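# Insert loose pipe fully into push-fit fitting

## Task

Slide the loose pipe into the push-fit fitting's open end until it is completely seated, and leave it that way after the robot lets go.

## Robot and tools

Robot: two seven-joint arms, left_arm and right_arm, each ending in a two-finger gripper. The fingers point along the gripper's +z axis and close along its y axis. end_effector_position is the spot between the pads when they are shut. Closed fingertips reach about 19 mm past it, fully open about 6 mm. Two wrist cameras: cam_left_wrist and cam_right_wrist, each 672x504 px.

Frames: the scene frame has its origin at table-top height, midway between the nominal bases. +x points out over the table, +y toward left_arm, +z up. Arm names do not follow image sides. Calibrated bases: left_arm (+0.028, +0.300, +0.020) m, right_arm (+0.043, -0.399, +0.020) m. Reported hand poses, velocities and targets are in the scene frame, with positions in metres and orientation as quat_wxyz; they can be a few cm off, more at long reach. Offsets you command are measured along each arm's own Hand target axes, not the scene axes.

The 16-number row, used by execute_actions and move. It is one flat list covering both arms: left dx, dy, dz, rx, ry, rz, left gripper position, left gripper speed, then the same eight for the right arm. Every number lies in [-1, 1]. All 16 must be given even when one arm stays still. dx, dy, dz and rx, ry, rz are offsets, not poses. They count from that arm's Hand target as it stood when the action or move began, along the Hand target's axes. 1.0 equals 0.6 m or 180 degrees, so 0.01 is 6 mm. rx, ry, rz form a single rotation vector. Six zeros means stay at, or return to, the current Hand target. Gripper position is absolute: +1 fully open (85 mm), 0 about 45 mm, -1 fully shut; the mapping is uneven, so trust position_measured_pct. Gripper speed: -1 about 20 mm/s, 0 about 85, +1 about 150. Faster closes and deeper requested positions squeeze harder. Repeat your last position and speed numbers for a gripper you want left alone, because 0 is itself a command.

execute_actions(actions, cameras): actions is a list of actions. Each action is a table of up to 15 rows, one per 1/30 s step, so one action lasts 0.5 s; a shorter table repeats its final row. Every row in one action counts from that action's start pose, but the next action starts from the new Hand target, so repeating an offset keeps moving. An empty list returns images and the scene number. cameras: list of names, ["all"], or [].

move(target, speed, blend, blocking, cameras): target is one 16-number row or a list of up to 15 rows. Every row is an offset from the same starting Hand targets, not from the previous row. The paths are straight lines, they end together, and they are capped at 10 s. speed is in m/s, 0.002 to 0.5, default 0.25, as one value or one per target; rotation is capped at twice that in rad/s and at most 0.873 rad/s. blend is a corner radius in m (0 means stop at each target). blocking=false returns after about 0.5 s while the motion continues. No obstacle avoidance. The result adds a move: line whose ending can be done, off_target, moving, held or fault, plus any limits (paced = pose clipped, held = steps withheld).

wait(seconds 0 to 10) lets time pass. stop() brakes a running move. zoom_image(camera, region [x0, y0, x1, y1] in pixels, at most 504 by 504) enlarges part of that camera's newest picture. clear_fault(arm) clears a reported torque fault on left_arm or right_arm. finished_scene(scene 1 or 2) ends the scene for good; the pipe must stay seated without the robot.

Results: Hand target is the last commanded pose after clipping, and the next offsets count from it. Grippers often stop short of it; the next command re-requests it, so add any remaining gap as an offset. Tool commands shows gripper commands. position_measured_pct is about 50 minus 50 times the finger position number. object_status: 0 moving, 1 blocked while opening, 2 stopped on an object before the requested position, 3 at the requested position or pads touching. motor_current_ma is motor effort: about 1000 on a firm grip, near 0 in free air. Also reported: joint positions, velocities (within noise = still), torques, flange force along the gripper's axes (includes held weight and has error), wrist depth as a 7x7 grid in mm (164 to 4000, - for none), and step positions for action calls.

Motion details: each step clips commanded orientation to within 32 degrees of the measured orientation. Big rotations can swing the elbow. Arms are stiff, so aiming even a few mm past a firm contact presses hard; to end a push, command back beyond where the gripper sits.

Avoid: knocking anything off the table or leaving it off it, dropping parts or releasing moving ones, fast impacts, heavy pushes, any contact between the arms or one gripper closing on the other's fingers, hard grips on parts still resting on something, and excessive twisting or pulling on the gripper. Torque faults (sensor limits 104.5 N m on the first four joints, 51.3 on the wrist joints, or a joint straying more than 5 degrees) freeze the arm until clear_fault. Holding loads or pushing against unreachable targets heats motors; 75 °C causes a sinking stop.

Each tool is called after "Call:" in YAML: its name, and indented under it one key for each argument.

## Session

Call:
execute_actions:
  actions: []

Scene clock: 0.00 s.
left_arm: end_effector_position=(+0.2329, +0.5353, +0.3337) position_measured_pct=0.0 object_status=3 motor_current_ma=0 end_effector_quat_wxyz=(+0.013, +0.977, +0.184, +0.104) | right_arm: end_effector_position=(+0.2191, -0.2874, +0.3929) position_measured_pct=0.0 object_status=3 motor_current_ma=0 end_effector_quat_wxyz=(-0.251, +0.510, +0.730, +0.380)
Joint positions: left_arm=[-0.742 -0.07 -0.359 1.916 0.166 1.187 3.944] | right_arm=[0.047 -0.18 0.422 2.208 -0.748 1.606 1.001]
Joint velocities: within noise
Joint torques (N m): no reading
Flange force (N): no reading
Wrist depth (mm): cam_left_wrist=[517 521 527 533 539 545 552 / 505 510 516 521 527 535 540 / 493 499 505 511 516 522 527 / 484 488 494 500 503 505 515 / 473 479 484 489 494 500 504 / 464 469 473 478 483 486 494 / 457 462 467 471 476 480 484] | cam_right_wrist=[2921 2883 680 2870 2798 2751 2674 / 2420 987 715 1232 1350 2858 2786 / 830 798 910 1031 1130 1239 2858 / 734 775 819 884 944 1028 1135 / 648 691 730 773 820 884 960 / 585 620 657 694 733 770 828 / 541 573 605 636 666 703 740]
Hand target: left_arm +0.2329, +0.5353, +0.3337; +0.013, +0.977, +0.184, +0.104 | right_arm +0.2191, -0.2874, +0.3929; -0.251, +0.510, +0.730, +0.380
Tool commands: left_gripper/position=+1.0 left_gripper/speed=+1.0 right_gripper/position=+1.0 right_gripper/speed=+1.0
camera_calibration:
cam_left_wrist: T_world_to_cam=[[0.353032, -0.93405, 0.0540305, 0.401397], [-0.916606, -0.356864, -0.180226, 0.516765], [0.187622, 0.0141009, -0.98214, 0.426432], [0, 0, 0, 1]] pos_world=[0.251956, 0.553326, 0.490263]
cam_right_wrist: T_world_to_cam=[[0.94477, 0.183925, 0.271258, -0.256201], [0.327327, -0.570751, -0.753061, 0.117551], [0.0163147, 0.80026, -0.599432, 0.607075], [0, 0, 0, 1]] pos_world=[0.19367, -0.371604, 0.52192]

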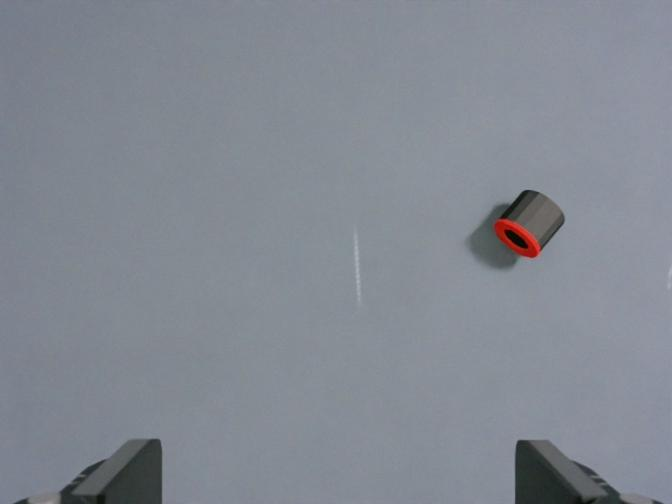

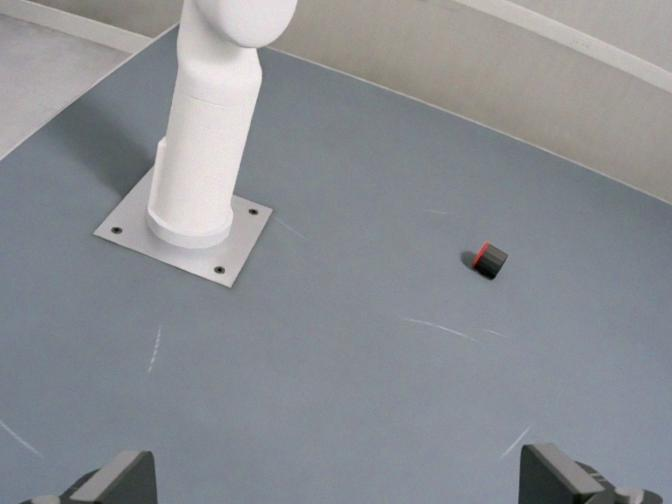

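Call:
move:
  target: [0.1732,0.2682,0.2802,0.0855,-0.0058,-0.7555,1,1,-0.1693,0.2995,-0.2278,0.0606,-0.2964,0.1034,1,1]
  speed: 0.45
  cameras: ["all"]

Scene clock: 20.10 s.
left_arm: end_effector_position=(+0.4198, +0.4252, +0.2000) position_measured_pct=0.0 object_status=3 motor_current_ma=0 end_effector_quat_wxyz=(+0.000, +0.191, +0.982, +0.000) | right_arm: end_effector_position=(+0.4202, -0.4201, +0.4497) position_measured_pct=0.0 object_status=3 motor_current_ma=0 end_effector_quat_wxyz=(-0.001, +0.707, +0.707, +0.000)
Joint positions: left_arm=[-0.263 0.385 -0.165 1.812 0.075 0.952 7.024] | right_arm=[-0.123 0.155 0.103 1.288 -0.016 1.701 0.006]
Joint torques (N m): left_arm=[0.64 -14.26 -1.38 -7.8 0.06 0.11 0.06] | right_arm=[-0.12 -12.08 -0.32 -8.9 -0.28 0.23 -0.02]
Flange force (N): left_arm=[2.7 -0.7 0.8] | right_arm=[-0.8 0.4 1.0]
Wrist depth (mm): cam_left_wrist=[347 347 347 346 346 345 346 / 347 347 347 346 346 346 346 / 347 347 347 347 346 346 345 / 347 348 347 346 346 346 346 / 348 347 346 347 346 346 347 / 347 348 347 316 346 346 347 / 347 348 348 347 346 346 347] | cam_right_wrist=[594 591 591 595 593 591 590 / 593 593 595 595 594 592 592 / 594 593 591 591 591 591 593 / 595 594 594 594 591 592 591 / 594 593 593 594 593 593 591 / 594 594 594 593 592 594 591 / 594 593 594 594 594 593 591]
Hand target: left_arm +0.4198, +0.4252, +0.2000; +0.000, +0.191, +0.982, +0.000 | right_arm +0.4202, -0.4201, +0.4497; -0.001, +0.707, +0.707, +0.000
Off the commanded pose: left_arm 0.000 m, 0 deg | right_arm 0.000 m, 0 deg.
move: done
camera_calibration:
cam_left_wrist: T_world_to_cam=[[0.381296, 0.924419, -0.00794015, -0.549899], [0.924362, -0.381124, 0.0172772, -0.177298], [0.0129452, -0.0139273, -0.999819, 0.35029], [0, 0, 0, 1]] pos_world=[0.369027, 0.445643, 0.348924]
cam_right_wrist: T_world_to_cam=[[0.999545, -0.0279371, -0.0113402, -0.422141], [-0.0277635, -0.999499, 0.0151885, -0.357685], [-0.0117589, -0.0148668, -0.99982, 0.593509], [0, 0, 0, 1]] pos_world=[0.418997, -0.360476, 0.594048]

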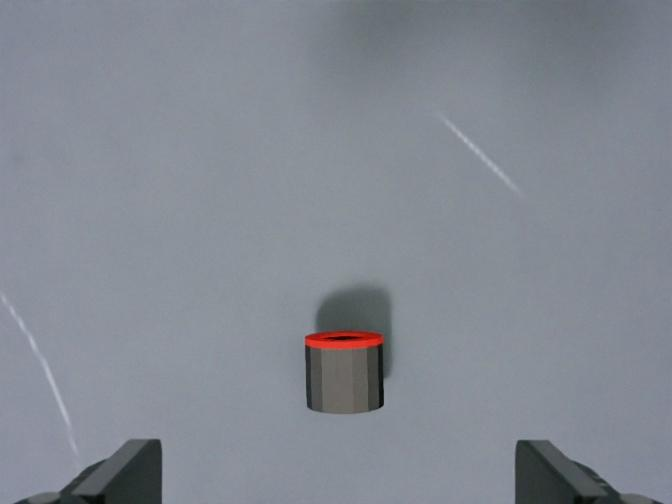

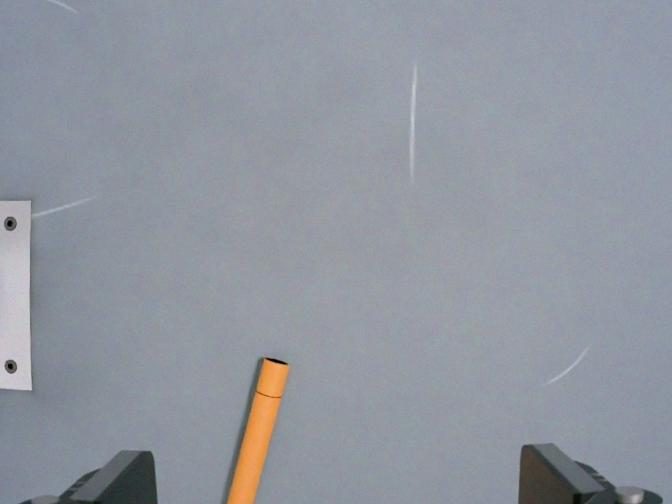

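Call:
move:
  target:
    - [-0.0208,0.0055,0.24,0,0,0,1,1,-0.1812,-0.1382,0.65,0,0,0.0906,1,1]
    - [-0.0208,0.0055,0.2872,0,0,0,-0.3,-0.9,-0.1812,-0.1382,0.7057,0,0,0.0906,-0.8,-0.6]
  speed: [0.4,0.08]
  blend: [0.005,0]
  cameras: ["all"]

Scene clock: 44.60 s.
left_arm: end_effector_position=(+0.4325, +0.4236, +0.0277) position_measured_pct=56.7 object_status=0 motor_current_ma=1000 end_effector_quat_wxyz=(+0.000, +0.191, +0.982, +0.000) | right_arm: end_effector_position=(+0.3367, -0.5286, +0.0263) position_measured_pct=77.1 object_status=2 motor_current_ma=1000 end_effector_quat_wxyz=(+0.000, +0.800, +0.599, +0.000)
Joint positions: left_arm=[-0.295 0.729 -0.11 1.94 0.157 0.482 6.968] | right_arm=[0.245 0.637 0.084 2.282 -0.22 0.231 0.271]
Joint torques (N m): left_arm=[0.92 -10.08 -0.71 -4.92 0.32 -1.44 0.05] | right_arm=[-0.38 -7.98 -0.64 -2.67 -0.39 -1.04 -0.01]
Flange force (N): left_arm=[8.3 -3.2 -19.5] | right_arm=[-0.9 -3.2 -22.0]
Wrist depth (mm): cam_left_wrist=[174 174 174 174 174 174 174 / 174 174 174 174 174 174 174 / 174 174 174 174 174 174 174 / 174 174 174 174 174 174 174 / 175 174 174 174 174 174 174 / 175 174 174 169 174 174 174 / - 174 - - - 174 -] | cam_right_wrist=[172 172 172 172 172 172 172 / 172 172 172 172 172 172 172 / 172 172 172 - 172 172 172 / 172 172 172 - 172 172 172 / 172 172 172 - 172 172 172 / 172 172 172 - 172 172 172 / - 172 172 - 172 172 -]
Hand target: left_arm +0.4325, +0.4236, +0.0277; +0.000, +0.191, +0.982, +0.000 | right_arm +0.3367, -0.5286, +0.0263; +0.000, +0.800, +0.599, +0.000
Off the commanded pose: left_arm 0.000 m, 0 deg | right_arm 0.000 m, 0 deg.
move: done
camera_calibration:
cam_left_wrist: T_world_to_cam=[[0.381296, 0.924419, -0.00790202, -0.554638], [0.924361, -0.381124, 0.0173696, -0.186686], [0.0130451, -0.0139273, -0.999818, 0.177797], [0, 0, 0, 1]] pos_world=[0.381727, 0.444043, 0.176624]
cam_right_wrist: T_world_to_cam=[[0.951466, -0.307543, -0.0113872, -0.478167], [-0.307358, -0.951468, 0.0154995, -0.342469], [-0.0156013, -0.0112473, -0.999815, 0.170815], [0, 0, 0, 1]] pos_world=[0.352364, -0.470984, 0.170647]

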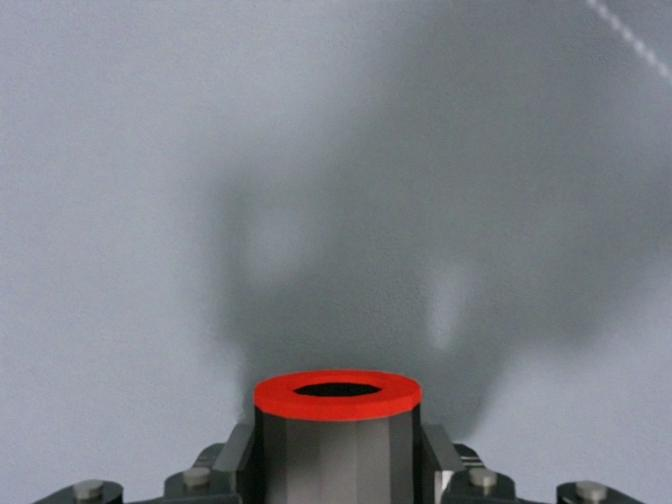

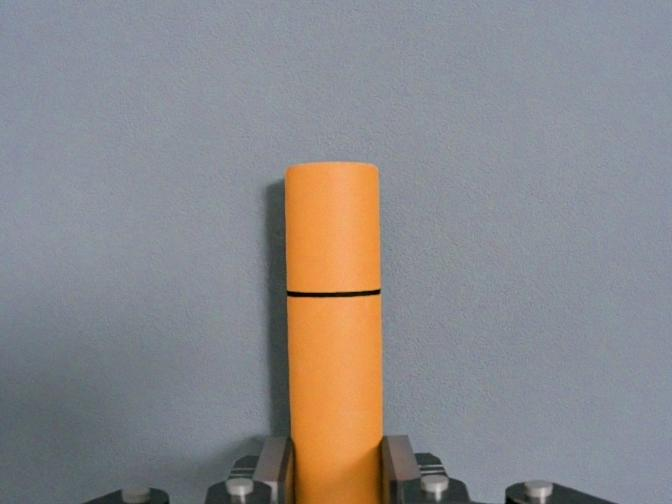

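Call:
move:
  target:
    - [0,0,-0.06,0,0,0,-0.3,-0.9,0,0,-0.1,0,0,0,-0.8,-0.6]
    - [-0.16,-0.3682,-0.1302,0,0,-0.6909,-0.3,-0.9,0.823,0.0245,-0.1483,0,0,0.8406,-0.8,-0.6]
  speed: [0.1,0.4]
  blend: [0.02,0]
  cameras: ["all"]

Call:
zoom_image:
  camera: "cam_left_wrist"
  region: [230, 0, 450, 440]

Scene clock: 61.03 s.
left_arm: end_effector_position=(+0.4385, +0.1828, +0.1057) position_measured_pct=56.7 object_status=2 motor_current_ma=1000 end_effector_quat_wxyz=(+0.000, +0.779, -0.627, +0.000) | right_arm: end_effector_position=(+0.4899, -0.0589, +0.1153) position_measured_pct=77.1 object_status=2 motor_current_ma=1000 end_effector_quat_wxyz=(+0.000, +0.779, -0.627, -0.001)
Joint positions: left_arm=[0.721 0.688 -0.773 1.864 0.629 0.852 9.282] | right_arm=[-1.173 0.975 0.92 1.386 -0.798 1.172 -3.054]
Joint torques (N m): left_arm=[0.69 -15.91 -4.51 -6.24 0.16 0.01 0.06] | right_arm=[-0.14 -21.33 5.73 -5.81 -0.22 0.19 0.01]
Flange force (N): left_arm=[-2.8 1.1 2.4] | right_arm=[0.0 -0.6 1.0]
Wrist depth (mm): cam_left_wrist=[251 251 251 251 251 252 252 / 251 251 251 251 252 252 252 / 251 252 252 252 252 252 252 / 252 252 252 252 252 253 253 / 252 252 252 252 253 253 253 / 252 252 253 170 253 253 253 / 252 252 - - - 253 253] | cam_right_wrist=[260 260 261 261 261 261 261 / 260 260 260 261 260 261 261 / 261 260 261 261 261 261 261 / 260 260 261 - 261 261 261 / 260 260 260 - 260 261 261 / 260 260 260 - 260 261 261 / 260 260 260 - 261 261 261]
Hand target: left_arm +0.4385, +0.1828, +0.1057; +0.000, +0.779, -0.627, +0.000 | right_arm +0.4899, -0.0589, +0.1153; +0.000, +0.779, -0.627, -0.001
Off the commanded pose: left_arm 0.000 m, 0 deg | right_arm 0.000 m, 0 deg.
move: done
camera_calibration:
cam_left_wrist: T_world_to_cam=[[-0.978321, -0.206974, -0.00709135, 0.469198], [-0.207073, 0.978145, 0.0187866, -0.037866], [0.00304803, 0.0198477, -0.999798, 0.250539], [0, 0, 0, 1]] pos_world=[0.450422, 0.129178, 0.254527]
cam_right_wrist: T_world_to_cam=[[-0.982309, -0.187033, -0.00935836, 0.475786], [-0.187166, 0.982194, 0.0162154, 0.205065], [0.00615892, 0.0176801, -0.999825, 0.258457], [0, 0, 0, 1]] pos_world=[0.504158, -0.116995, 0.259539]

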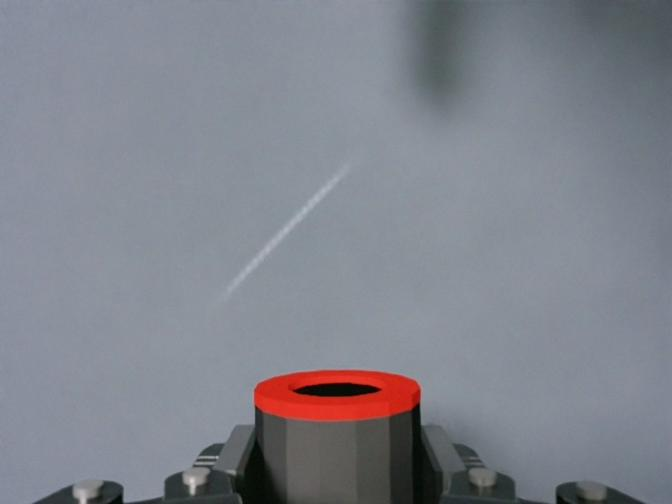

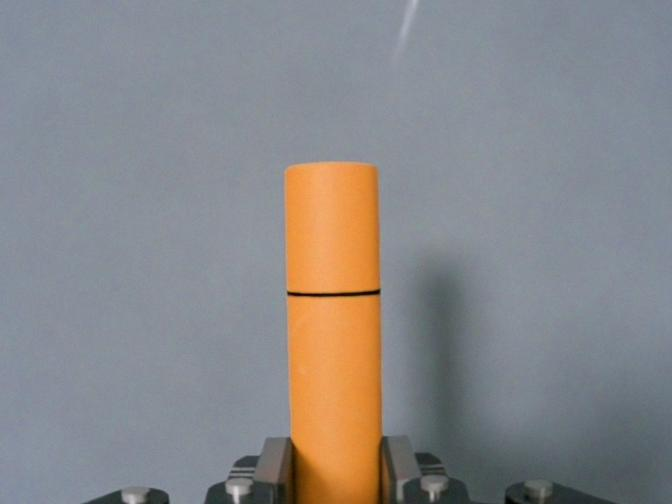

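Scaled by 1.145.

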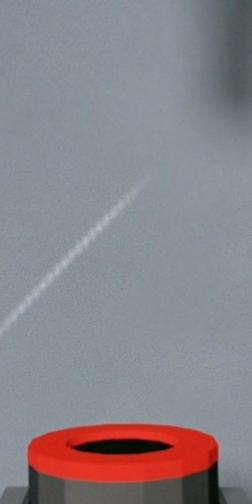

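Call:
move:
  target:
    - [0,0,0,0,0,0,-0.3,-0.9,0,0,0.13,0,0,0,-0.8,-0.6]
    - [0,0,0,0,0,0,-0.3,-0.9,0,0,0.1483,0,0,0,0.1,0]
    - [0,0,0,0,0,0,-0.3,-0.9,0.0967,0,0.1483,0,0,0,-0.8,-0.6]
  speed: [0.25,0.06,0.15]
  blend: [0.005,0,0]
  cameras: ["cam_right_wrist"]

Scene clock: 71.53 s.
left_arm: end_effector_position=(+0.4385, +0.1828, +0.1057) position_measured_pct=56.7 object_status=2 motor_current_ma=1000 end_effector_quat_wxyz=(+0.000, +0.779, -0.627, +0.000) | right_arm: end_effector_position=(+0.5022, -0.1156, +0.0264) position_measured_pct=77.1 object_status=0 motor_current_ma=1000 end_effector_quat_wxyz=(+0.000, +0.779, -0.627, -0.001)
Joint positions: left_arm=[0.721 0.688 -0.773 1.864 0.629 0.852 9.282] | right_arm=[-1.068 1.064 0.828 1.529 -0.902 0.965 -2.853]
Joint torques (N m): left_arm=[0.67 -15.95 -4.55 -6.18 0.18 0.03 0.07] | right_arm=[0.1 -18.18 4.63 -3.9 -0.32 -0.2 -0.04]
Flange force (N): left_arm=[-2.6 0.9 2.5] | right_arm=[-0.1 0.2 -5.9]
Wrist depth (mm): cam_left_wrist=[251 251 251 251 252 252 252 / 251 252 251 252 252 252 252 / 251 251 252 252 252 252 253 / 252 252 252 252 252 252 253 / 252 252 252 252 253 252 253 / 252 252 252 169 253 253 253 / 252 252 - - - 253 253] | cam_right_wrist=[172 172 172 172 172 172 172 / 172 172 172 172 172 172 172 / 172 172 172 172 172 172 172 / 172 172 172 172 172 172 172 / 172 172 172 172 172 172 172 / 172 172 172 172 172 172 172 / - 172 172 - 172 172 -]
Hand target: left_arm +0.4385, +0.1828, +0.1057; +0.000, +0.779, -0.627, +0.000 | right_arm +0.5022, -0.1156, +0.0263; +0.000, +0.779, -0.627, -0.001
Off the commanded pose: left_arm 0.000 m, 0 deg | right_arm 0.000 m, 0 deg.
move: done
camera_calibration:
cam_right_wrist: T_world_to_cam=[[-0.982309, -0.187033, -0.00935836, 0.476432], [-0.187166, 0.982194, 0.0162154, 0.264499], [0.00615891, 0.0176801, -0.999825, 0.170499], [0, 0, 0, 1]] pos_world=[0.516458, -0.173695, 0.170639]
Images, in order (width x height): cam_right_wrist 672x504.

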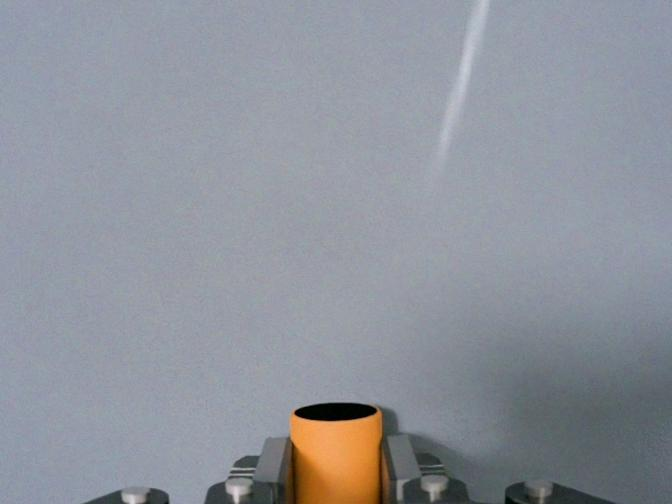

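Call:
move:
  target:
    - [0,0,0,0,0,0,-0.3,-0.9,0,0,-0.07,0,0,0,-0.8,-0.6]
    - [0,0,0,0,0,0,-0.3,-0.9,-0.1528,0.0003,-0.1483,0,0,0,-0.8,-0.6]
  speed: [0.15,0.2]
  blend: [0.02,0]
  cameras: ["cam_left_wrist"]

Call:
zoom_image:
  camera: "cam_left_wrist"
  region: [220, 180, 460, 440]

Scene clock: 77.87 s.
left_arm: end_effector_position=(+0.4385, +0.1828, +0.1057) position_measured_pct=56.7 object_status=2 motor_current_ma=1000 end_effector_quat_wxyz=(+0.000, +0.779, -0.627, +0.000) | right_arm: end_effector_position=(+0.4825, -0.0261, +0.1153) position_measured_pct=77.1 object_status=2 motor_current_ma=1000 end_effector_quat_wxyz=(+0.000, +0.779, -0.627, +0.000)
Joint positions: left_arm=[0.721 0.688 -0.773 1.864 0.629 0.852 9.282] | right_arm=[-1.205 1.002 0.92 1.32 -0.802 1.203 -3.128]
Joint torques (N m): left_arm=[0.68 -15.88 -4.53 -6.2 0.17 0.04 0.09] | right_arm=[-0.1 -22.04 5.66 -5.89 -0.26 0.22 0]
Flange force (N): left_arm=[-2.8 1.1 2.4] | right_arm=[0.0 -0.3 1.1]
Wrist depth (mm): cam_left_wrist=[251 251 251 - 252 252 252 / 251 251 252 - 252 252 252 / 251 252 252 - 252 252 252 / 252 252 252 252 252 253 253 / 252 252 252 252 252 253 253 / 252 252 252 170 253 253 253 / 252 252 - - - 253 253] | cam_right_wrist=[260 260 260 260 260 261 261 / 260 260 261 261 260 260 261 / 261 260 260 261 260 261 261 / 261 260 260 261 260 261 261 / 260 260 260 261 260 261 261 / 260 260 260 260 260 261 261 / 260 260 260 - 261 260 260]
Hand target: left_arm +0.4385, +0.1828, +0.1057; +0.000, +0.779, -0.627, +0.000 | right_arm +0.4825, -0.0261, +0.1153; +0.000, +0.779, -0.627, -0.001
Off the commanded pose: left_arm 0.000 m, 0 deg | right_arm 0.000 m, 0 deg.
move: done
camera_calibration:
cam_left_wrist: T_world_to_cam=[[-0.978341, -0.206879, -0.00709055, 0.469174], [-0.206978, 0.978165, 0.0187864, -0.0378139], [0.00304921, 0.0198471, -0.999798, 0.25054], [0, 0, 0, 1]] pos_world=[0.450422, 0.129078, 0.254527]
Images, in order (width x height): cam_left_wrist 672x504.

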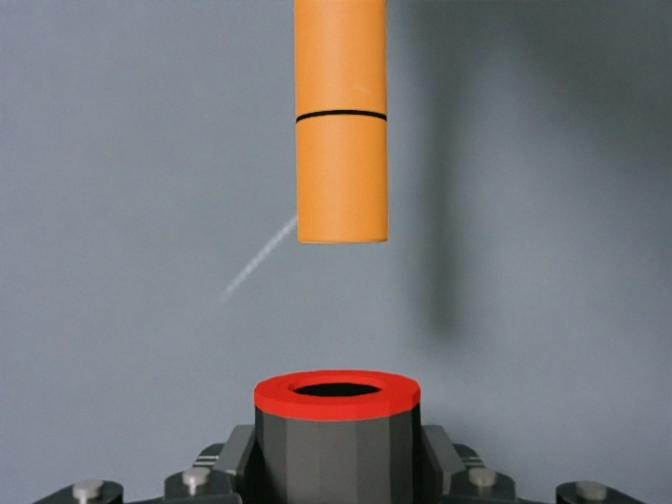

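Scaled by 1.938.

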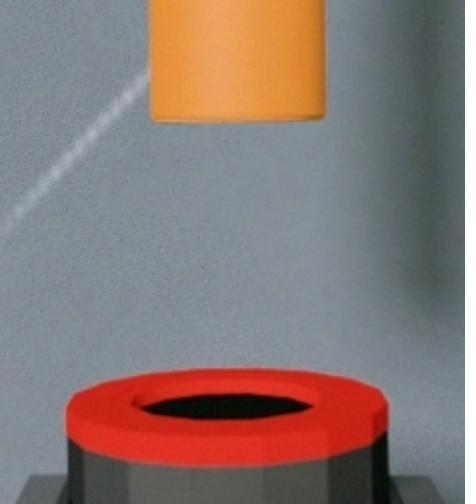

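Call:
move:
  target: [0.0508,-0.0012,-0.0007,0,0,0,-0.3,-0.9,0,0,0,0,0,0.0042,-0.8,-0.6]
  speed: 0.1
  cameras: ["cam_left_wrist"]

Call:
zoom_image:
  camera: "cam_left_wrist"
  region: [230, 0, 450, 440]

Call:
zoom_image:
  camera: "cam_left_wrist"
  region: [230, 300, 450, 440]

Scene clock: 94.93 s.
left_arm: end_effector_position=(+0.4457, +0.1531, +0.1061) position_measured_pct=56.7 object_status=2 motor_current_ma=1000 end_effector_quat_wxyz=(+0.000, +0.779, -0.627, +0.000) | right_arm: end_effector_position=(+0.4825, -0.0261, +0.1153) position_measured_pct=77.1 object_status=2 motor_current_ma=1000 end_effector_quat_wxyz=(+0.000, +0.775, -0.632, -0.001)
Joint positions: left_arm=[0.77 0.713 -0.77 1.81 0.631 0.883 9.356] | right_arm=[-1.206 1.003 0.922 1.32 -0.804 1.204 -3.14]
Joint torques (N m): left_arm=[0.64 -16.58 -4.69 -6.31 0.14 0.06 0.01] | right_arm=[-0.14 -22.02 5.68 -5.85 -0.26 0.24 -0.01]
Flange force (N): left_arm=[-2.4 0.9 2.3] | right_arm=[0.0 -0.5 1.1]
Wrist depth (mm): cam_left_wrist=[251 251 251 - 252 252 252 / 251 251 252 - 252 252 252 / 252 252 252 - 252 252 253 / 252 252 252 - 252 253 253 / 252 252 253 - 253 253 253 / 253 253 - - - 253 253 / 253 252 - - - 253 254] | cam_right_wrist=[260 261 261 260 261 261 261 / 260 261 260 260 261 261 261 / 260 260 260 261 261 261 261 / 260 260 260 261 261 260 261 / 260 260 260 261 260 261 261 / 260 260 260 261 260 260 261 / 260 260 260 - 261 260 261]
Hand target: left_arm +0.4457, +0.1532, +0.1061; +0.000, +0.779, -0.627, +0.000 | right_arm +0.4825, -0.0261, +0.1153; +0.000, +0.775, -0.632, -0.001
Off the commanded pose: left_arm 0.000 m, 0 deg | right_arm 0.000 m, 0 deg.
move: done
camera_calibration:
cam_left_wrist: T_world_to_cam=[[-0.978321, -0.206975, -0.00707065, 0.470093], [-0.207073, 0.978147, 0.0186887, -0.00730708], [0.00304803, 0.0197477, -0.9998, 0.251516], [0, 0, 0, 1]] pos_world=[0.457622, 0.099478, 0.254927]
Images, in order (width x height): cam_left_wrist 672x504.

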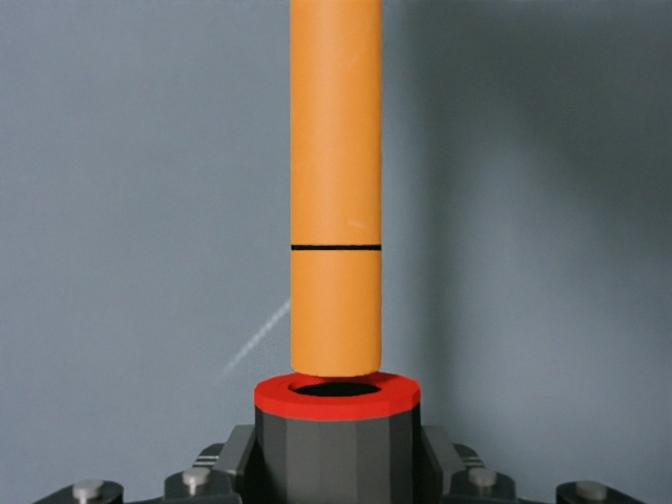

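Scaled by 1.145.

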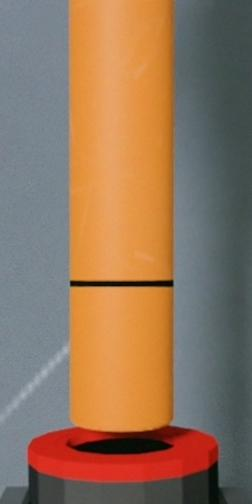

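Scaled by 2.291.

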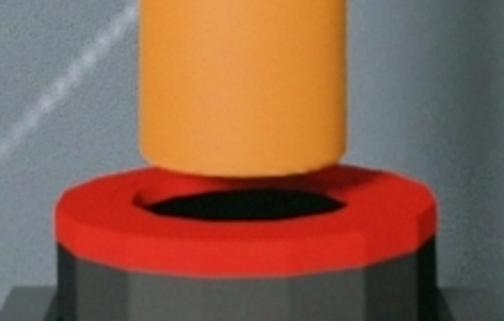

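Call:
move:
  target: [0.0133,-0.0007,0,0,0,0,-0.3,-0.9,0,0,0,0,0,0,-0.8,-0.6]
  speed: 0.03
  cameras: ["cam_left_wrist"]

Call:
zoom_image:
  camera: "cam_left_wrist"
  region: [230, 300, 450, 440]

Scene clock: 98.80 s.
left_arm: end_effector_position=(+0.4478, +0.1455, +0.1061) position_measured_pct=56.7 object_status=2 motor_current_ma=1000 end_effector_quat_wxyz=(+0.000, +0.779, -0.627, -0.001) | right_arm: end_effector_position=(+0.4826, -0.0262, +0.1153) position_measured_pct=77.1 object_status=2 motor_current_ma=1000 end_effector_quat_wxyz=(+0.000, +0.775, -0.632, +0.000)
Joint positions: left_arm=[0.781 0.721 -0.77 1.794 0.631 0.892 9.375] | right_arm=[-1.206 1.003 0.923 1.32 -0.804 1.204 -3.14]
Joint torques (N m): left_arm=[3.75 -18.14 -1.71 -8.57 2.22 0.22 0.16] | right_arm=[-4.24 -23.78 2.68 -8.72 -2.96 0.28 -0.08]
Flange force (N): left_arm=[-10.9 0.7 2.2] | right_arm=[8.8 0.5 1.8]
Wrist depth (mm): cam_left_wrist=[251 251 251 - 252 252 252 / 251 251 251 - 252 252 252 / 252 252 252 - 252 253 253 / 251 252 252 - 253 253 253 / 252 252 253 - 253 253 253 / 252 252 - - - 253 253 / 252 253 - - - 253 253] | cam_right_wrist=[261 260 261 261 261 261 261 / 260 260 260 261 261 260 261 / 260 260 260 261 261 261 261 / 260 260 260 261 260 260 260 / 260 261 260 260 261 261 261 / 260 260 260 260 261 261 260 / 260 260 260 - 260 260 261]
Hand target: left_arm +0.4478, +0.1454, +0.1061; +0.000, +0.779, -0.627, +0.000 | right_arm +0.4825, -0.0261, +0.1153; +0.000, +0.775, -0.632, -0.001
Off the commanded pose: left_arm 0.000 m, 0 deg | right_arm 0.000 m, 0 deg.
move: done
camera_calibration:
cam_left_wrist: T_world_to_cam=[[-0.9783, -0.207069, -0.00711286, 0.470584], [-0.207169, 0.978123, 0.0188845, 0.000558207], [0.00304686, 0.0199482, -0.999796, 0.251641], [0, 0, 0, 1]] pos_world=[0.459722, 0.0918776, 0.254927]
Images, in order (width x height): cam_left_wrist 672x504.

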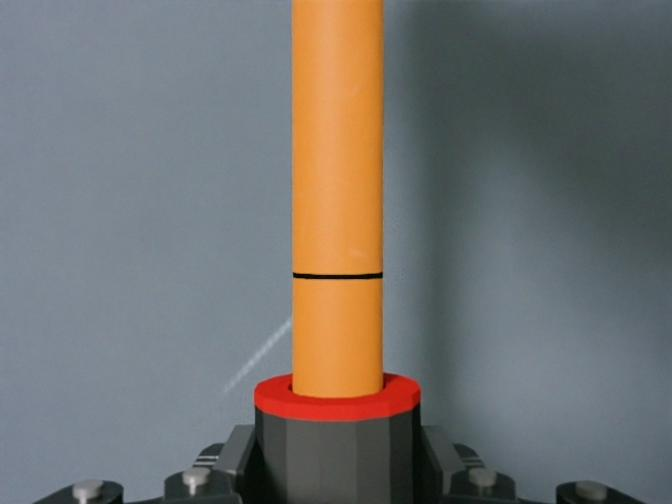

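Scaled by 2.291.

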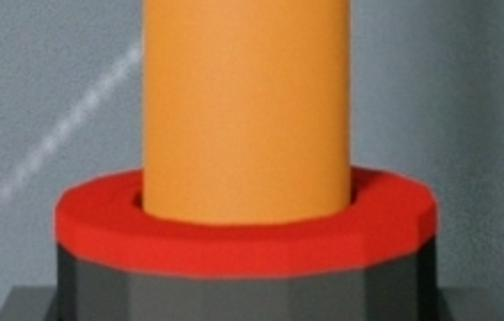

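Call:
move:
  target: [0.015,0,0,0,0,0,-0.3,-0.9,0,0,0,0,0,0,-0.8,-0.6]
  speed: 0.03
  cameras: ["all"]

Scene clock: 101.23 s.
left_arm: end_effector_position=(+0.4497, +0.1368, +0.1060) position_measured_pct=56.7 object_status=2 motor_current_ma=1000 end_effector_quat_wxyz=(+0.000, +0.779, -0.627, -0.001) | right_arm: end_effector_position=(+0.4827, -0.0264, +0.1154) position_measured_pct=77.1 object_status=2 motor_current_ma=1000 end_effector_quat_wxyz=(+0.000, +0.775, -0.632, +0.000)
Joint positions: left_arm=[0.794 0.729 -0.769 1.777 0.631 0.901 9.397] | right_arm=[-1.206 1.003 0.923 1.32 -0.804 1.204 -3.14]
Joint torques (N m): left_arm=[10.85 -21.66 5.13 -13.7 6.84 0.66 0.07] | right_arm=[-12.75 -26.59 -3.69 -14.37 -8.61 0 -0.16]
Flange force (N): left_arm=[-29.0 -0.1 2.4] | right_arm=[26.5 1.9 0.9]
Wrist depth (mm): cam_left_wrist=[250 251 251 - 251 251 251 / 251 251 251 - 251 251 252 / 251 251 252 - 252 252 252 / 251 252 252 - 252 252 253 / 252 252 252 - 253 253 253 / 252 253 - - - 253 253 / 252 252 - - - 253 254] | cam_right_wrist=[261 261 261 261 261 261 261 / 261 260 261 261 261 261 261 / 261 261 261 261 261 261 260 / 260 261 260 260 260 260 261 / 260 260 261 261 261 260 260 / 260 260 260 261 260 260 260 / 260 260 260 - 260 260 260]
Hand target: left_arm +0.4497, +0.1366, +0.1061; +0.000, +0.779, -0.627, +0.000 | right_arm +0.4825, -0.0261, +0.1153; +0.000, +0.775, -0.632, -0.001
Off the commanded pose: left_arm 0.000 m, 0 deg | right_arm 0.000 m, 0 deg.
move: done
camera_calibration:
cam_left_wrist: T_world_to_cam=[[-0.978301, -0.207068, -0.00713356, 0.470626], [-0.207168, 0.978121, 0.0189823, 0.00953457], [0.00304686, 0.0200482, -0.999794, 0.251802], [0, 0, 0, 1]] pos_world=[0.461622, 0.0830774, 0.254927]
cam_right_wrist: T_world_to_cam=[[-0.984753, -0.173708, -0.00937147, 0.476275], [-0.17384, 0.984647, 0.0158002, 0.165476], [0.00648297, 0.0171884, -0.999831, 0.257836], [0, 0, 0, 1]] pos_world=[0.496108, -0.0846343, 0.259641]

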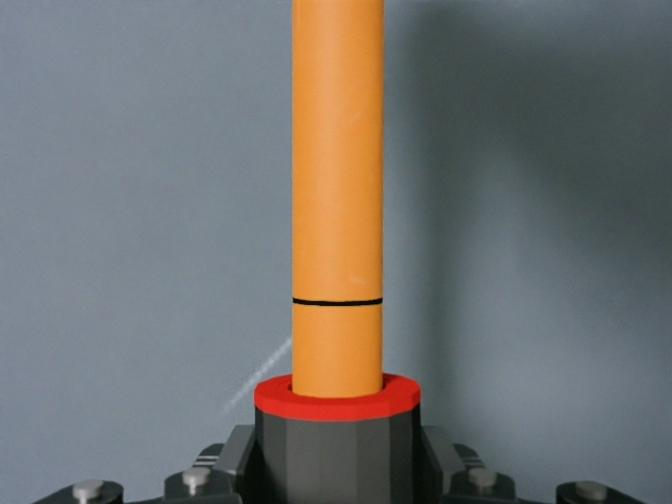

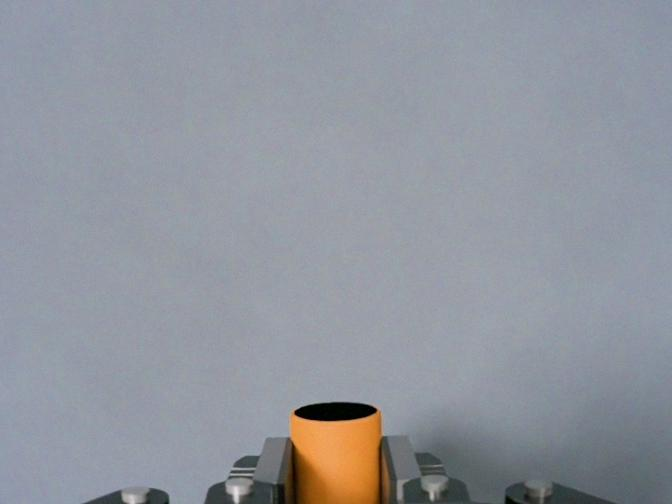

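Call:
move:
  target: [0.0267,0,0,0,0,0,-0.3,-0.9,0,0,0,0,0,0,-0.8,-0.6]
  speed: 0.03
  cameras: ["all"]

Scene clock: 103.57 s.
left_arm: end_effector_position=(+0.4531, +0.1210, +0.1061) position_measured_pct=56.7 object_status=2 motor_current_ma=1000 end_effector_quat_wxyz=(+0.000, +0.779, -0.627, +0.000) | right_arm: end_effector_position=(+0.4825, -0.0261, +0.1153) position_measured_pct=77.1 object_status=2 motor_current_ma=1000 end_effector_quat_wxyz=(+0.000, +0.775, -0.632, -0.001)
Joint positions: left_arm=[0.816 0.744 -0.767 1.745 0.632 0.918 9.434] | right_arm=[-1.206 1.003 0.922 1.32 -0.804 1.204 -3.14]
Joint torques (N m): left_arm=[11.77 -22.34 5.83 -15.18 7.81 0.13 0.16] | right_arm=[-14.53 -27.57 -4.93 -15.42 -9.77 0.24 -0.23]
Flange force (N): left_arm=[-32.2 0.7 1.5] | right_arm=[30.0 1.6 1.8]
Wrist depth (mm): cam_left_wrist=[250 251 251 - 251 251 252 / 251 251 251 - 251 251 252 / 251 251 251 - 252 252 252 / 251 252 251 - 252 252 252 / 252 252 252 - 252 253 253 / 252 252 - - - 253 253 / 252 253 - - - 253 253] | cam_right_wrist=[261 261 260 261 261 261 261 / 260 261 260 261 261 261 261 / 260 261 260 261 261 260 261 / 260 260 260 261 260 261 261 / 260 260 260 260 260 260 260 / 260 260 260 260 260 260 261 / 260 260 260 - 260 260 260]
Hand target: left_arm +0.4531, +0.1210, +0.1061; +0.000, +0.779, -0.627, +0.000 | right_arm +0.4825, -0.0261, +0.1153; +0.000, +0.775, -0.632, -0.001
Off the commanded pose: left_arm 0.000 m, 0 deg | right_arm 0.000 m, 0 deg.
move: done
camera_calibration:
cam_left_wrist: T_world_to_cam=[[-0.9783, -0.20707, -0.00709215, 0.470691], [-0.207169, 0.978125, 0.0187867, 0.0256449], [0.00304685, 0.0198483, -0.999798, 0.252121], [0, 0, 0, 1]] pos_world=[0.465022, 0.0673777, 0.254927]
cam_right_wrist: T_world_to_cam=[[-0.984699, -0.174015, -0.00930804, 0.476144], [-0.174147, 0.984589, 0.0160146, 0.165352], [0.00637783, 0.0173905, -0.999828, 0.2579], [0, 0, 0, 1]] pos_world=[0.496009, -0.0844331, 0.25964]

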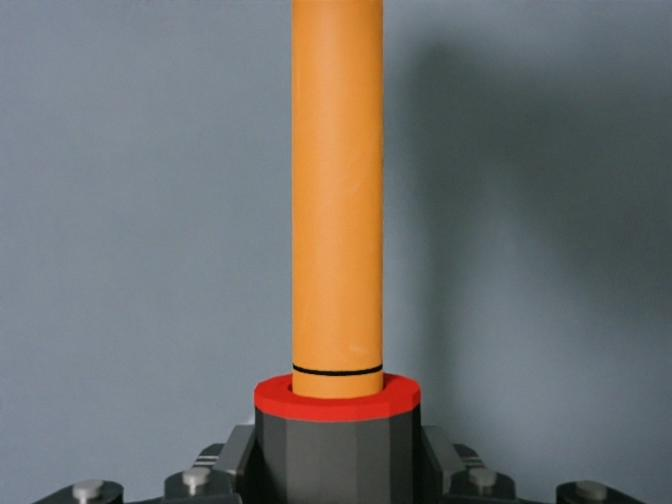

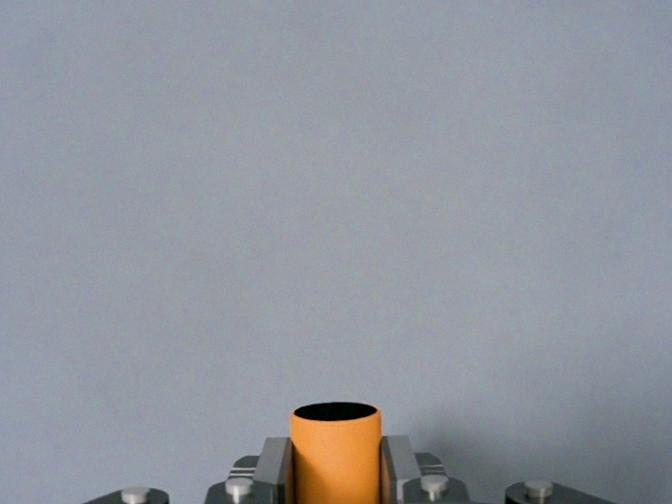

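Call:
move:
  target: [0.0142,0,0,0,0,0,-0.3,-0.9,0,0,0,0,0,0,-0.8,-0.6]
  speed: 0.03
  cameras: ["cam_left_wrist"]

Call:
zoom_image:
  camera: "cam_left_wrist"
  region: [230, 300, 450, 440]

Scene clock: 105.87 s.
left_arm: end_effector_position=(+0.4550, +0.1128, +0.1060) position_measured_pct=56.7 object_status=2 motor_current_ma=1000 end_effector_quat_wxyz=(+0.000, +0.779, -0.627, -0.001) | right_arm: end_effector_position=(+0.4825, -0.0262, +0.1153) position_measured_pct=77.1 object_status=2 motor_current_ma=1000 end_effector_quat_wxyz=(+0.000, +0.775, -0.632, -0.001)
Joint positions: left_arm=[0.827 0.752 -0.766 1.727 0.633 0.928 9.454] | right_arm=[-1.206 1.003 0.922 1.32 -0.804 1.204 -3.14]
Joint torques (N m): left_arm=[19.23 -25.98 12.58 -21.29 12.89 -0.09 0.23] | right_arm=[-23.84 -30.79 -11.9 -21.46 -15.77 0.23 -0.36]
Flange force (N): left_arm=[-51.9 0.3 1.5] | right_arm=[49.4 2.9 1.7]
Wrist depth (mm): cam_left_wrist=[249 250 250 - 250 251 251 / 250 250 250 - 251 251 251 / 250 251 251 - 251 251 252 / 251 251 252 - 252 252 252 / 252 252 252 - 252 253 253 / 252 252 - - - 253 253 / 252 252 - - - 253 253] | cam_right_wrist=[261 261 261 261 261 261 261 / 261 261 261 261 261 261 261 / 260 261 260 261 260 261 261 / 260 260 260 260 260 260 261 / 260 260 260 260 260 260 261 / 260 260 260 260 260 260 260 / 260 260 260 - 260 260 260]
Hand target: left_arm +0.4550, +0.1127, +0.1061; +0.000, +0.779, -0.627, +0.000 | right_arm +0.4825, -0.0261, +0.1153; +0.000, +0.775, -0.632, -0.001
Off the commanded pose: left_arm 0.000 m, 0 deg | right_arm 0.000 m, 0 deg.
move: done
camera_calibration:
cam_left_wrist: T_world_to_cam=[[-0.978301, -0.207067, -0.00715427, 0.470867], [-0.207168, 0.978119, 0.0190801, 0.0339849], [0.00304687, 0.0201482, -0.999792, 0.252259], [0, 0, 0, 1]] pos_world=[0.466922, 0.0591772, 0.254927]
Images, in order (width x height): cam_left_wrist 672x504.

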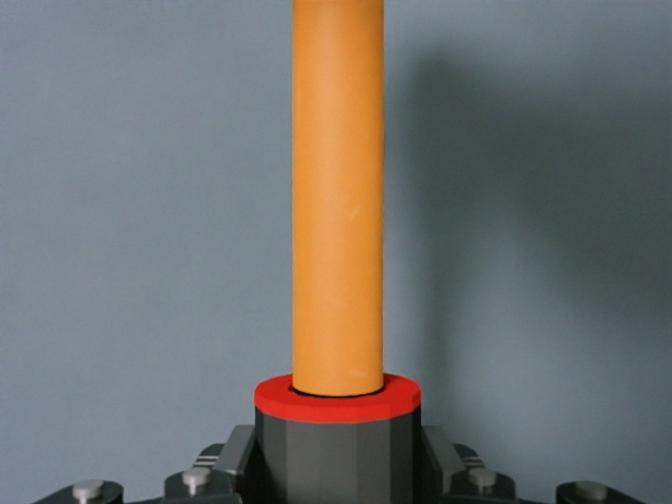

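Scaled by 2.291.

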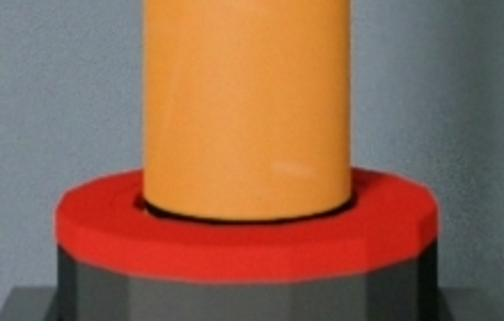

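Call:
move:
  target:
    - [-0.0125,0,0,0,0,0,-0.3,-0.9,0,0,0,0,0,0,-0.8,-0.6]
    - [-0.0125,0,0,0,0,0,-0.3,-0.9,0,0,0,0,0,0,0.1,0]
    - [-0.0125,0,0,0,0,0,-0.3,-0.9,0.1,0,0,0,0,0,0.1,0]
    - [-0.0125,0,0.115,0,-0.0189,0,-0.3,-0.9,0.25,0,-0.25,0,0,0,0.1,0]
  speed: [0.04,0.1,0.15,0.25]
  blend: [0,0,0.02,0]
  cameras: ["all"]

Scene clock: 116.20 s.
left_arm: end_effector_position=(+0.4533, +0.1200, +0.0371) position_measured_pct=56.7 object_status=2 motor_current_ma=1000 end_effector_quat_wxyz=(-0.018, +0.778, -0.627, -0.024) | right_arm: end_effector_position=(+0.5128, -0.1731, +0.2653) position_measured_pct=45.0 object_status=3 motor_current_ma=0 end_effector_quat_wxyz=(+0.000, +0.775, -0.632, -0.001)
Joint positions: left_arm=[0.81 0.887 -0.714 1.747 0.692 0.812 9.427] | right_arm=[-1.05 0.737 1.044 1.328 -0.628 1.421 -2.946]
Joint torques (N m): left_arm=[0.66 -19 -5.35 -5.44 0.06 0.06 0.04] | right_arm=[-0.08 -17.95 4.7 -7.13 -0.21 0.17 0.02]
Flange force (N): left_arm=[-2.7 1.0 3.1] | right_arm=[0.2 0.4 0.3]
Wrist depth (mm): cam_left_wrist=[175 176 176 - 176 176 176 / 177 177 177 - 177 177 177 / 178 178 178 - 179 179 179 / 180 180 180 - 180 180 180 / 181 181 181 - 181 182 182 / 183 183 182 - 183 183 183 / - - - - - 184 -] | cam_right_wrist=[410 409 410 411 410 410 410 / 410 409 410 410 411 411 411 / 409 410 411 410 409 410 410 / 410 409 410 410 410 410 410 / 409 410 411 409 410 410 410 / 410 410 411 411 410 410 411 / 409 409 410 410 411 410 410]
Hand target: left_arm +0.4533, +0.1200, +0.0371; -0.018, +0.778, -0.627, -0.024 | right_arm +0.5128, -0.1731, +0.2653; +0.000, +0.775, -0.632, -0.001
Off the commanded pose: left_arm 0.000 m, 0 deg | right_arm 0.000 m, 0 deg.
move: done
camera_calibration:
cam_left_wrist: T_world_to_cam=[[-0.978437, -0.206435, -0.00674685, 0.470151], [-0.206324, 0.975361, 0.0781125, 0.0256651], [-0.00954453, 0.0778202, -0.996922, 0.181797], [0, 0, 0, 1]] pos_world=[0.467044, 0.0578754, 0.182404]
cam_right_wrist: T_world_to_cam=[[-0.984682, -0.17411, -0.00934296, 0.481796], [-0.174243, 0.984569, 0.0162115, 0.31283], [0.0063762, 0.0175911, -0.999825, 0.410181], [0, 0, 0, 1]] pos_world=[0.526309, -0.231332, 0.409539]

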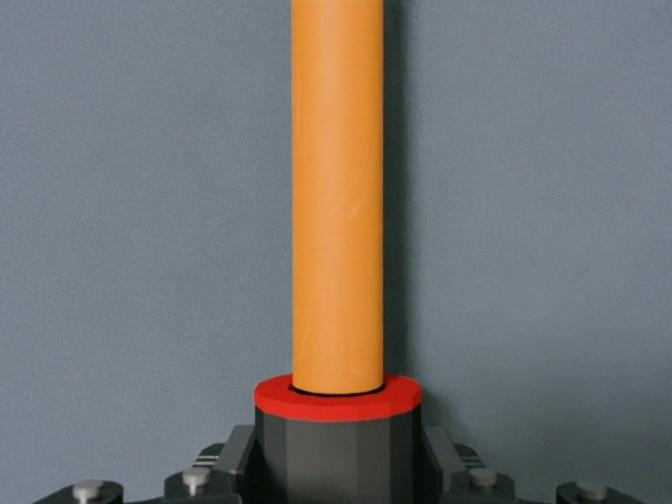

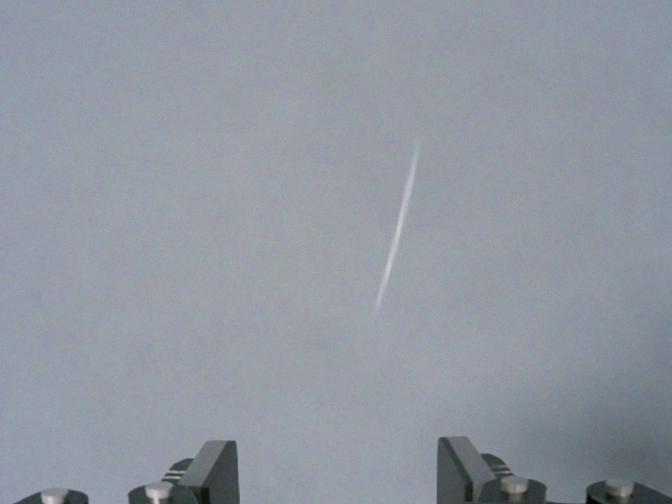

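Call:
move:
  target: [0,0,0.0138,0,0,0,-0.3,-0.9,0,0,0,0,0,0,0.1,0]
  speed: 0.03

Scene clock: 118.40 s.
left_arm: end_effector_position=(+0.4532, +0.1205, +0.0288) position_measured_pct=56.7 object_status=2 motor_current_ma=1000 end_effector_quat_wxyz=(-0.018, +0.778, -0.627, -0.024) | right_arm: end_effector_position=(+0.5128, -0.1731, +0.2653) position_measured_pct=45.0 object_status=3 motor_current_ma=0 end_effector_quat_wxyz=(+0.000, +0.775, -0.632, -0.001)
Joint positions: left_arm=[0.803 0.901 -0.703 1.751 0.705 0.795 9.418] | right_arm=[-1.05 0.737 1.044 1.328 -0.628 1.421 -2.946]
Joint torques (N m): left_arm=[0.87 -16.14 -4.14 -5.15 0.42 -0.4 0.07] | right_arm=[-0.15 -17.98 4.74 -7.08 -0.2 0.23 -0.01]
Flange force (N): left_arm=[-4.8 2.5 -4.8] | right_arm=[0.3 0.0 0.4]
Wrist depth (mm): cam_left_wrist=[168 168 168 - 168 168 168 / 169 169 169 - 169 169 170 / 170 170 170 - 171 171 171 / 172 172 172 - 172 172 172 / 173 173 173 - 173 173 173 / 174 175 174 - 174 175 175 / - 175 - - - 176 -] | cam_right_wrist=[409 409 409 409 409 410 410 / 409 409 409 410 409 410 411 / 409 410 410 411 410 410 409 / 410 409 411 409 410 410 411 / 408 409 410 410 411 410 411 / 410 409 409 411 410 410 410 / 409 409 410 410 410 409 410]
Hand target: left_arm +0.4532, +0.1205, +0.0288; -0.018, +0.778, -0.627, -0.024 | right_arm +0.5128, -0.1731, +0.2653; +0.000, +0.775, -0.632, -0.001
Off the commanded pose: left_arm 0.000 m, 0 deg | right_arm 0.000 m, 0 deg.
move: done

Call:
move:
  target:
    - [0,0,0,0,0,0,0.2,-0.8,0,0,0,0,0,0,0.1,0]
    - [0,0,-0.15,0,0,0,0.2,-0.8,0,0,0,0,0,0,0.1,0]
  speed: [0.03,0.12]
  cameras: ["cam_left_wrist"]

Scene clock: 122.07 s.
left_arm: end_effector_position=(+0.4544, +0.1152, +0.1186) position_measured_pct=39.8 object_status=3 motor_current_ma=0 end_effector_quat_wxyz=(-0.018, +0.778, -0.627, -0.024) | right_arm: end_effector_position=(+0.5128, -0.1731, +0.2653) position_measured_pct=45.0 object_status=3 motor_current_ma=0 end_effector_quat_wxyz=(+0.000, +0.775, -0.632, -0.001)
Joint positions: left_arm=[0.871 0.761 -0.81 1.681 0.571 0.991 9.522] | right_arm=[-1.05 0.737 1.044 1.328 -0.628 1.421 -2.946]
Joint torques (N m): left_arm=[0.64 -17.42 -5.13 -6.63 -0.04 0.01 0.01] | right_arm=[-0.16 -18.08 4.69 -7.07 -0.17 0.18 -0.02]
Flange force (N): left_arm=[-2.3 0.7 1.7] | right_arm=[0.2 -0.3 0.4]
Wrist depth (mm): cam_left_wrist=[256 256 256 239 256 256 257 / 257 258 258 239 258 258 258 / 259 260 260 237 260 260 261 / 261 262 262 237 262 262 262 / 263 264 264 233 264 264 264 / 265 266 266 227 266 266 266 / 267 267 267 232 267 268 268] | cam_right_wrist=[409 409 410 411 410 409 410 / 409 409 410 409 410 411 411 / 409 410 409 410 410 410 410 / 410 409 409 411 409 410 411 / 410 410 410 410 410 410 410 / 409 410 410 410 410 411 411 / 410 410 409 410 410 412 411]
Hand target: left_arm +0.4544, +0.1152, +0.1186; -0.018, +0.778, -0.627, -0.024 | right_arm +0.5128, -0.1731, +0.2653; +0.000, +0.775, -0.632, -0.001
Off the commanded pose: left_arm 0.000 m, 0 deg | right_arm 0.000 m, 0 deg.
move: done
camera_calibration:
cam_left_wrist: T_world_to_cam=[[-0.978437, -0.206435, -0.00674684, 0.470787], [-0.206324, 0.975361, 0.0781125, 0.0241998], [-0.00954453, 0.0778202, -0.996922, 0.26353], [0, 0, 0, 1]] pos_world=[0.468144, 0.0530754, 0.264004]
Images, in order (width x height): cam_left_wrist 672x504.

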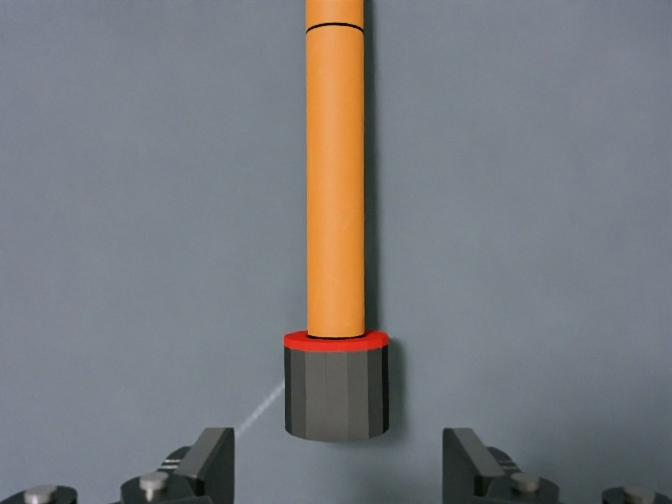

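Call:
finished_scene:
  scene: 2

The scene is finished: the task was done.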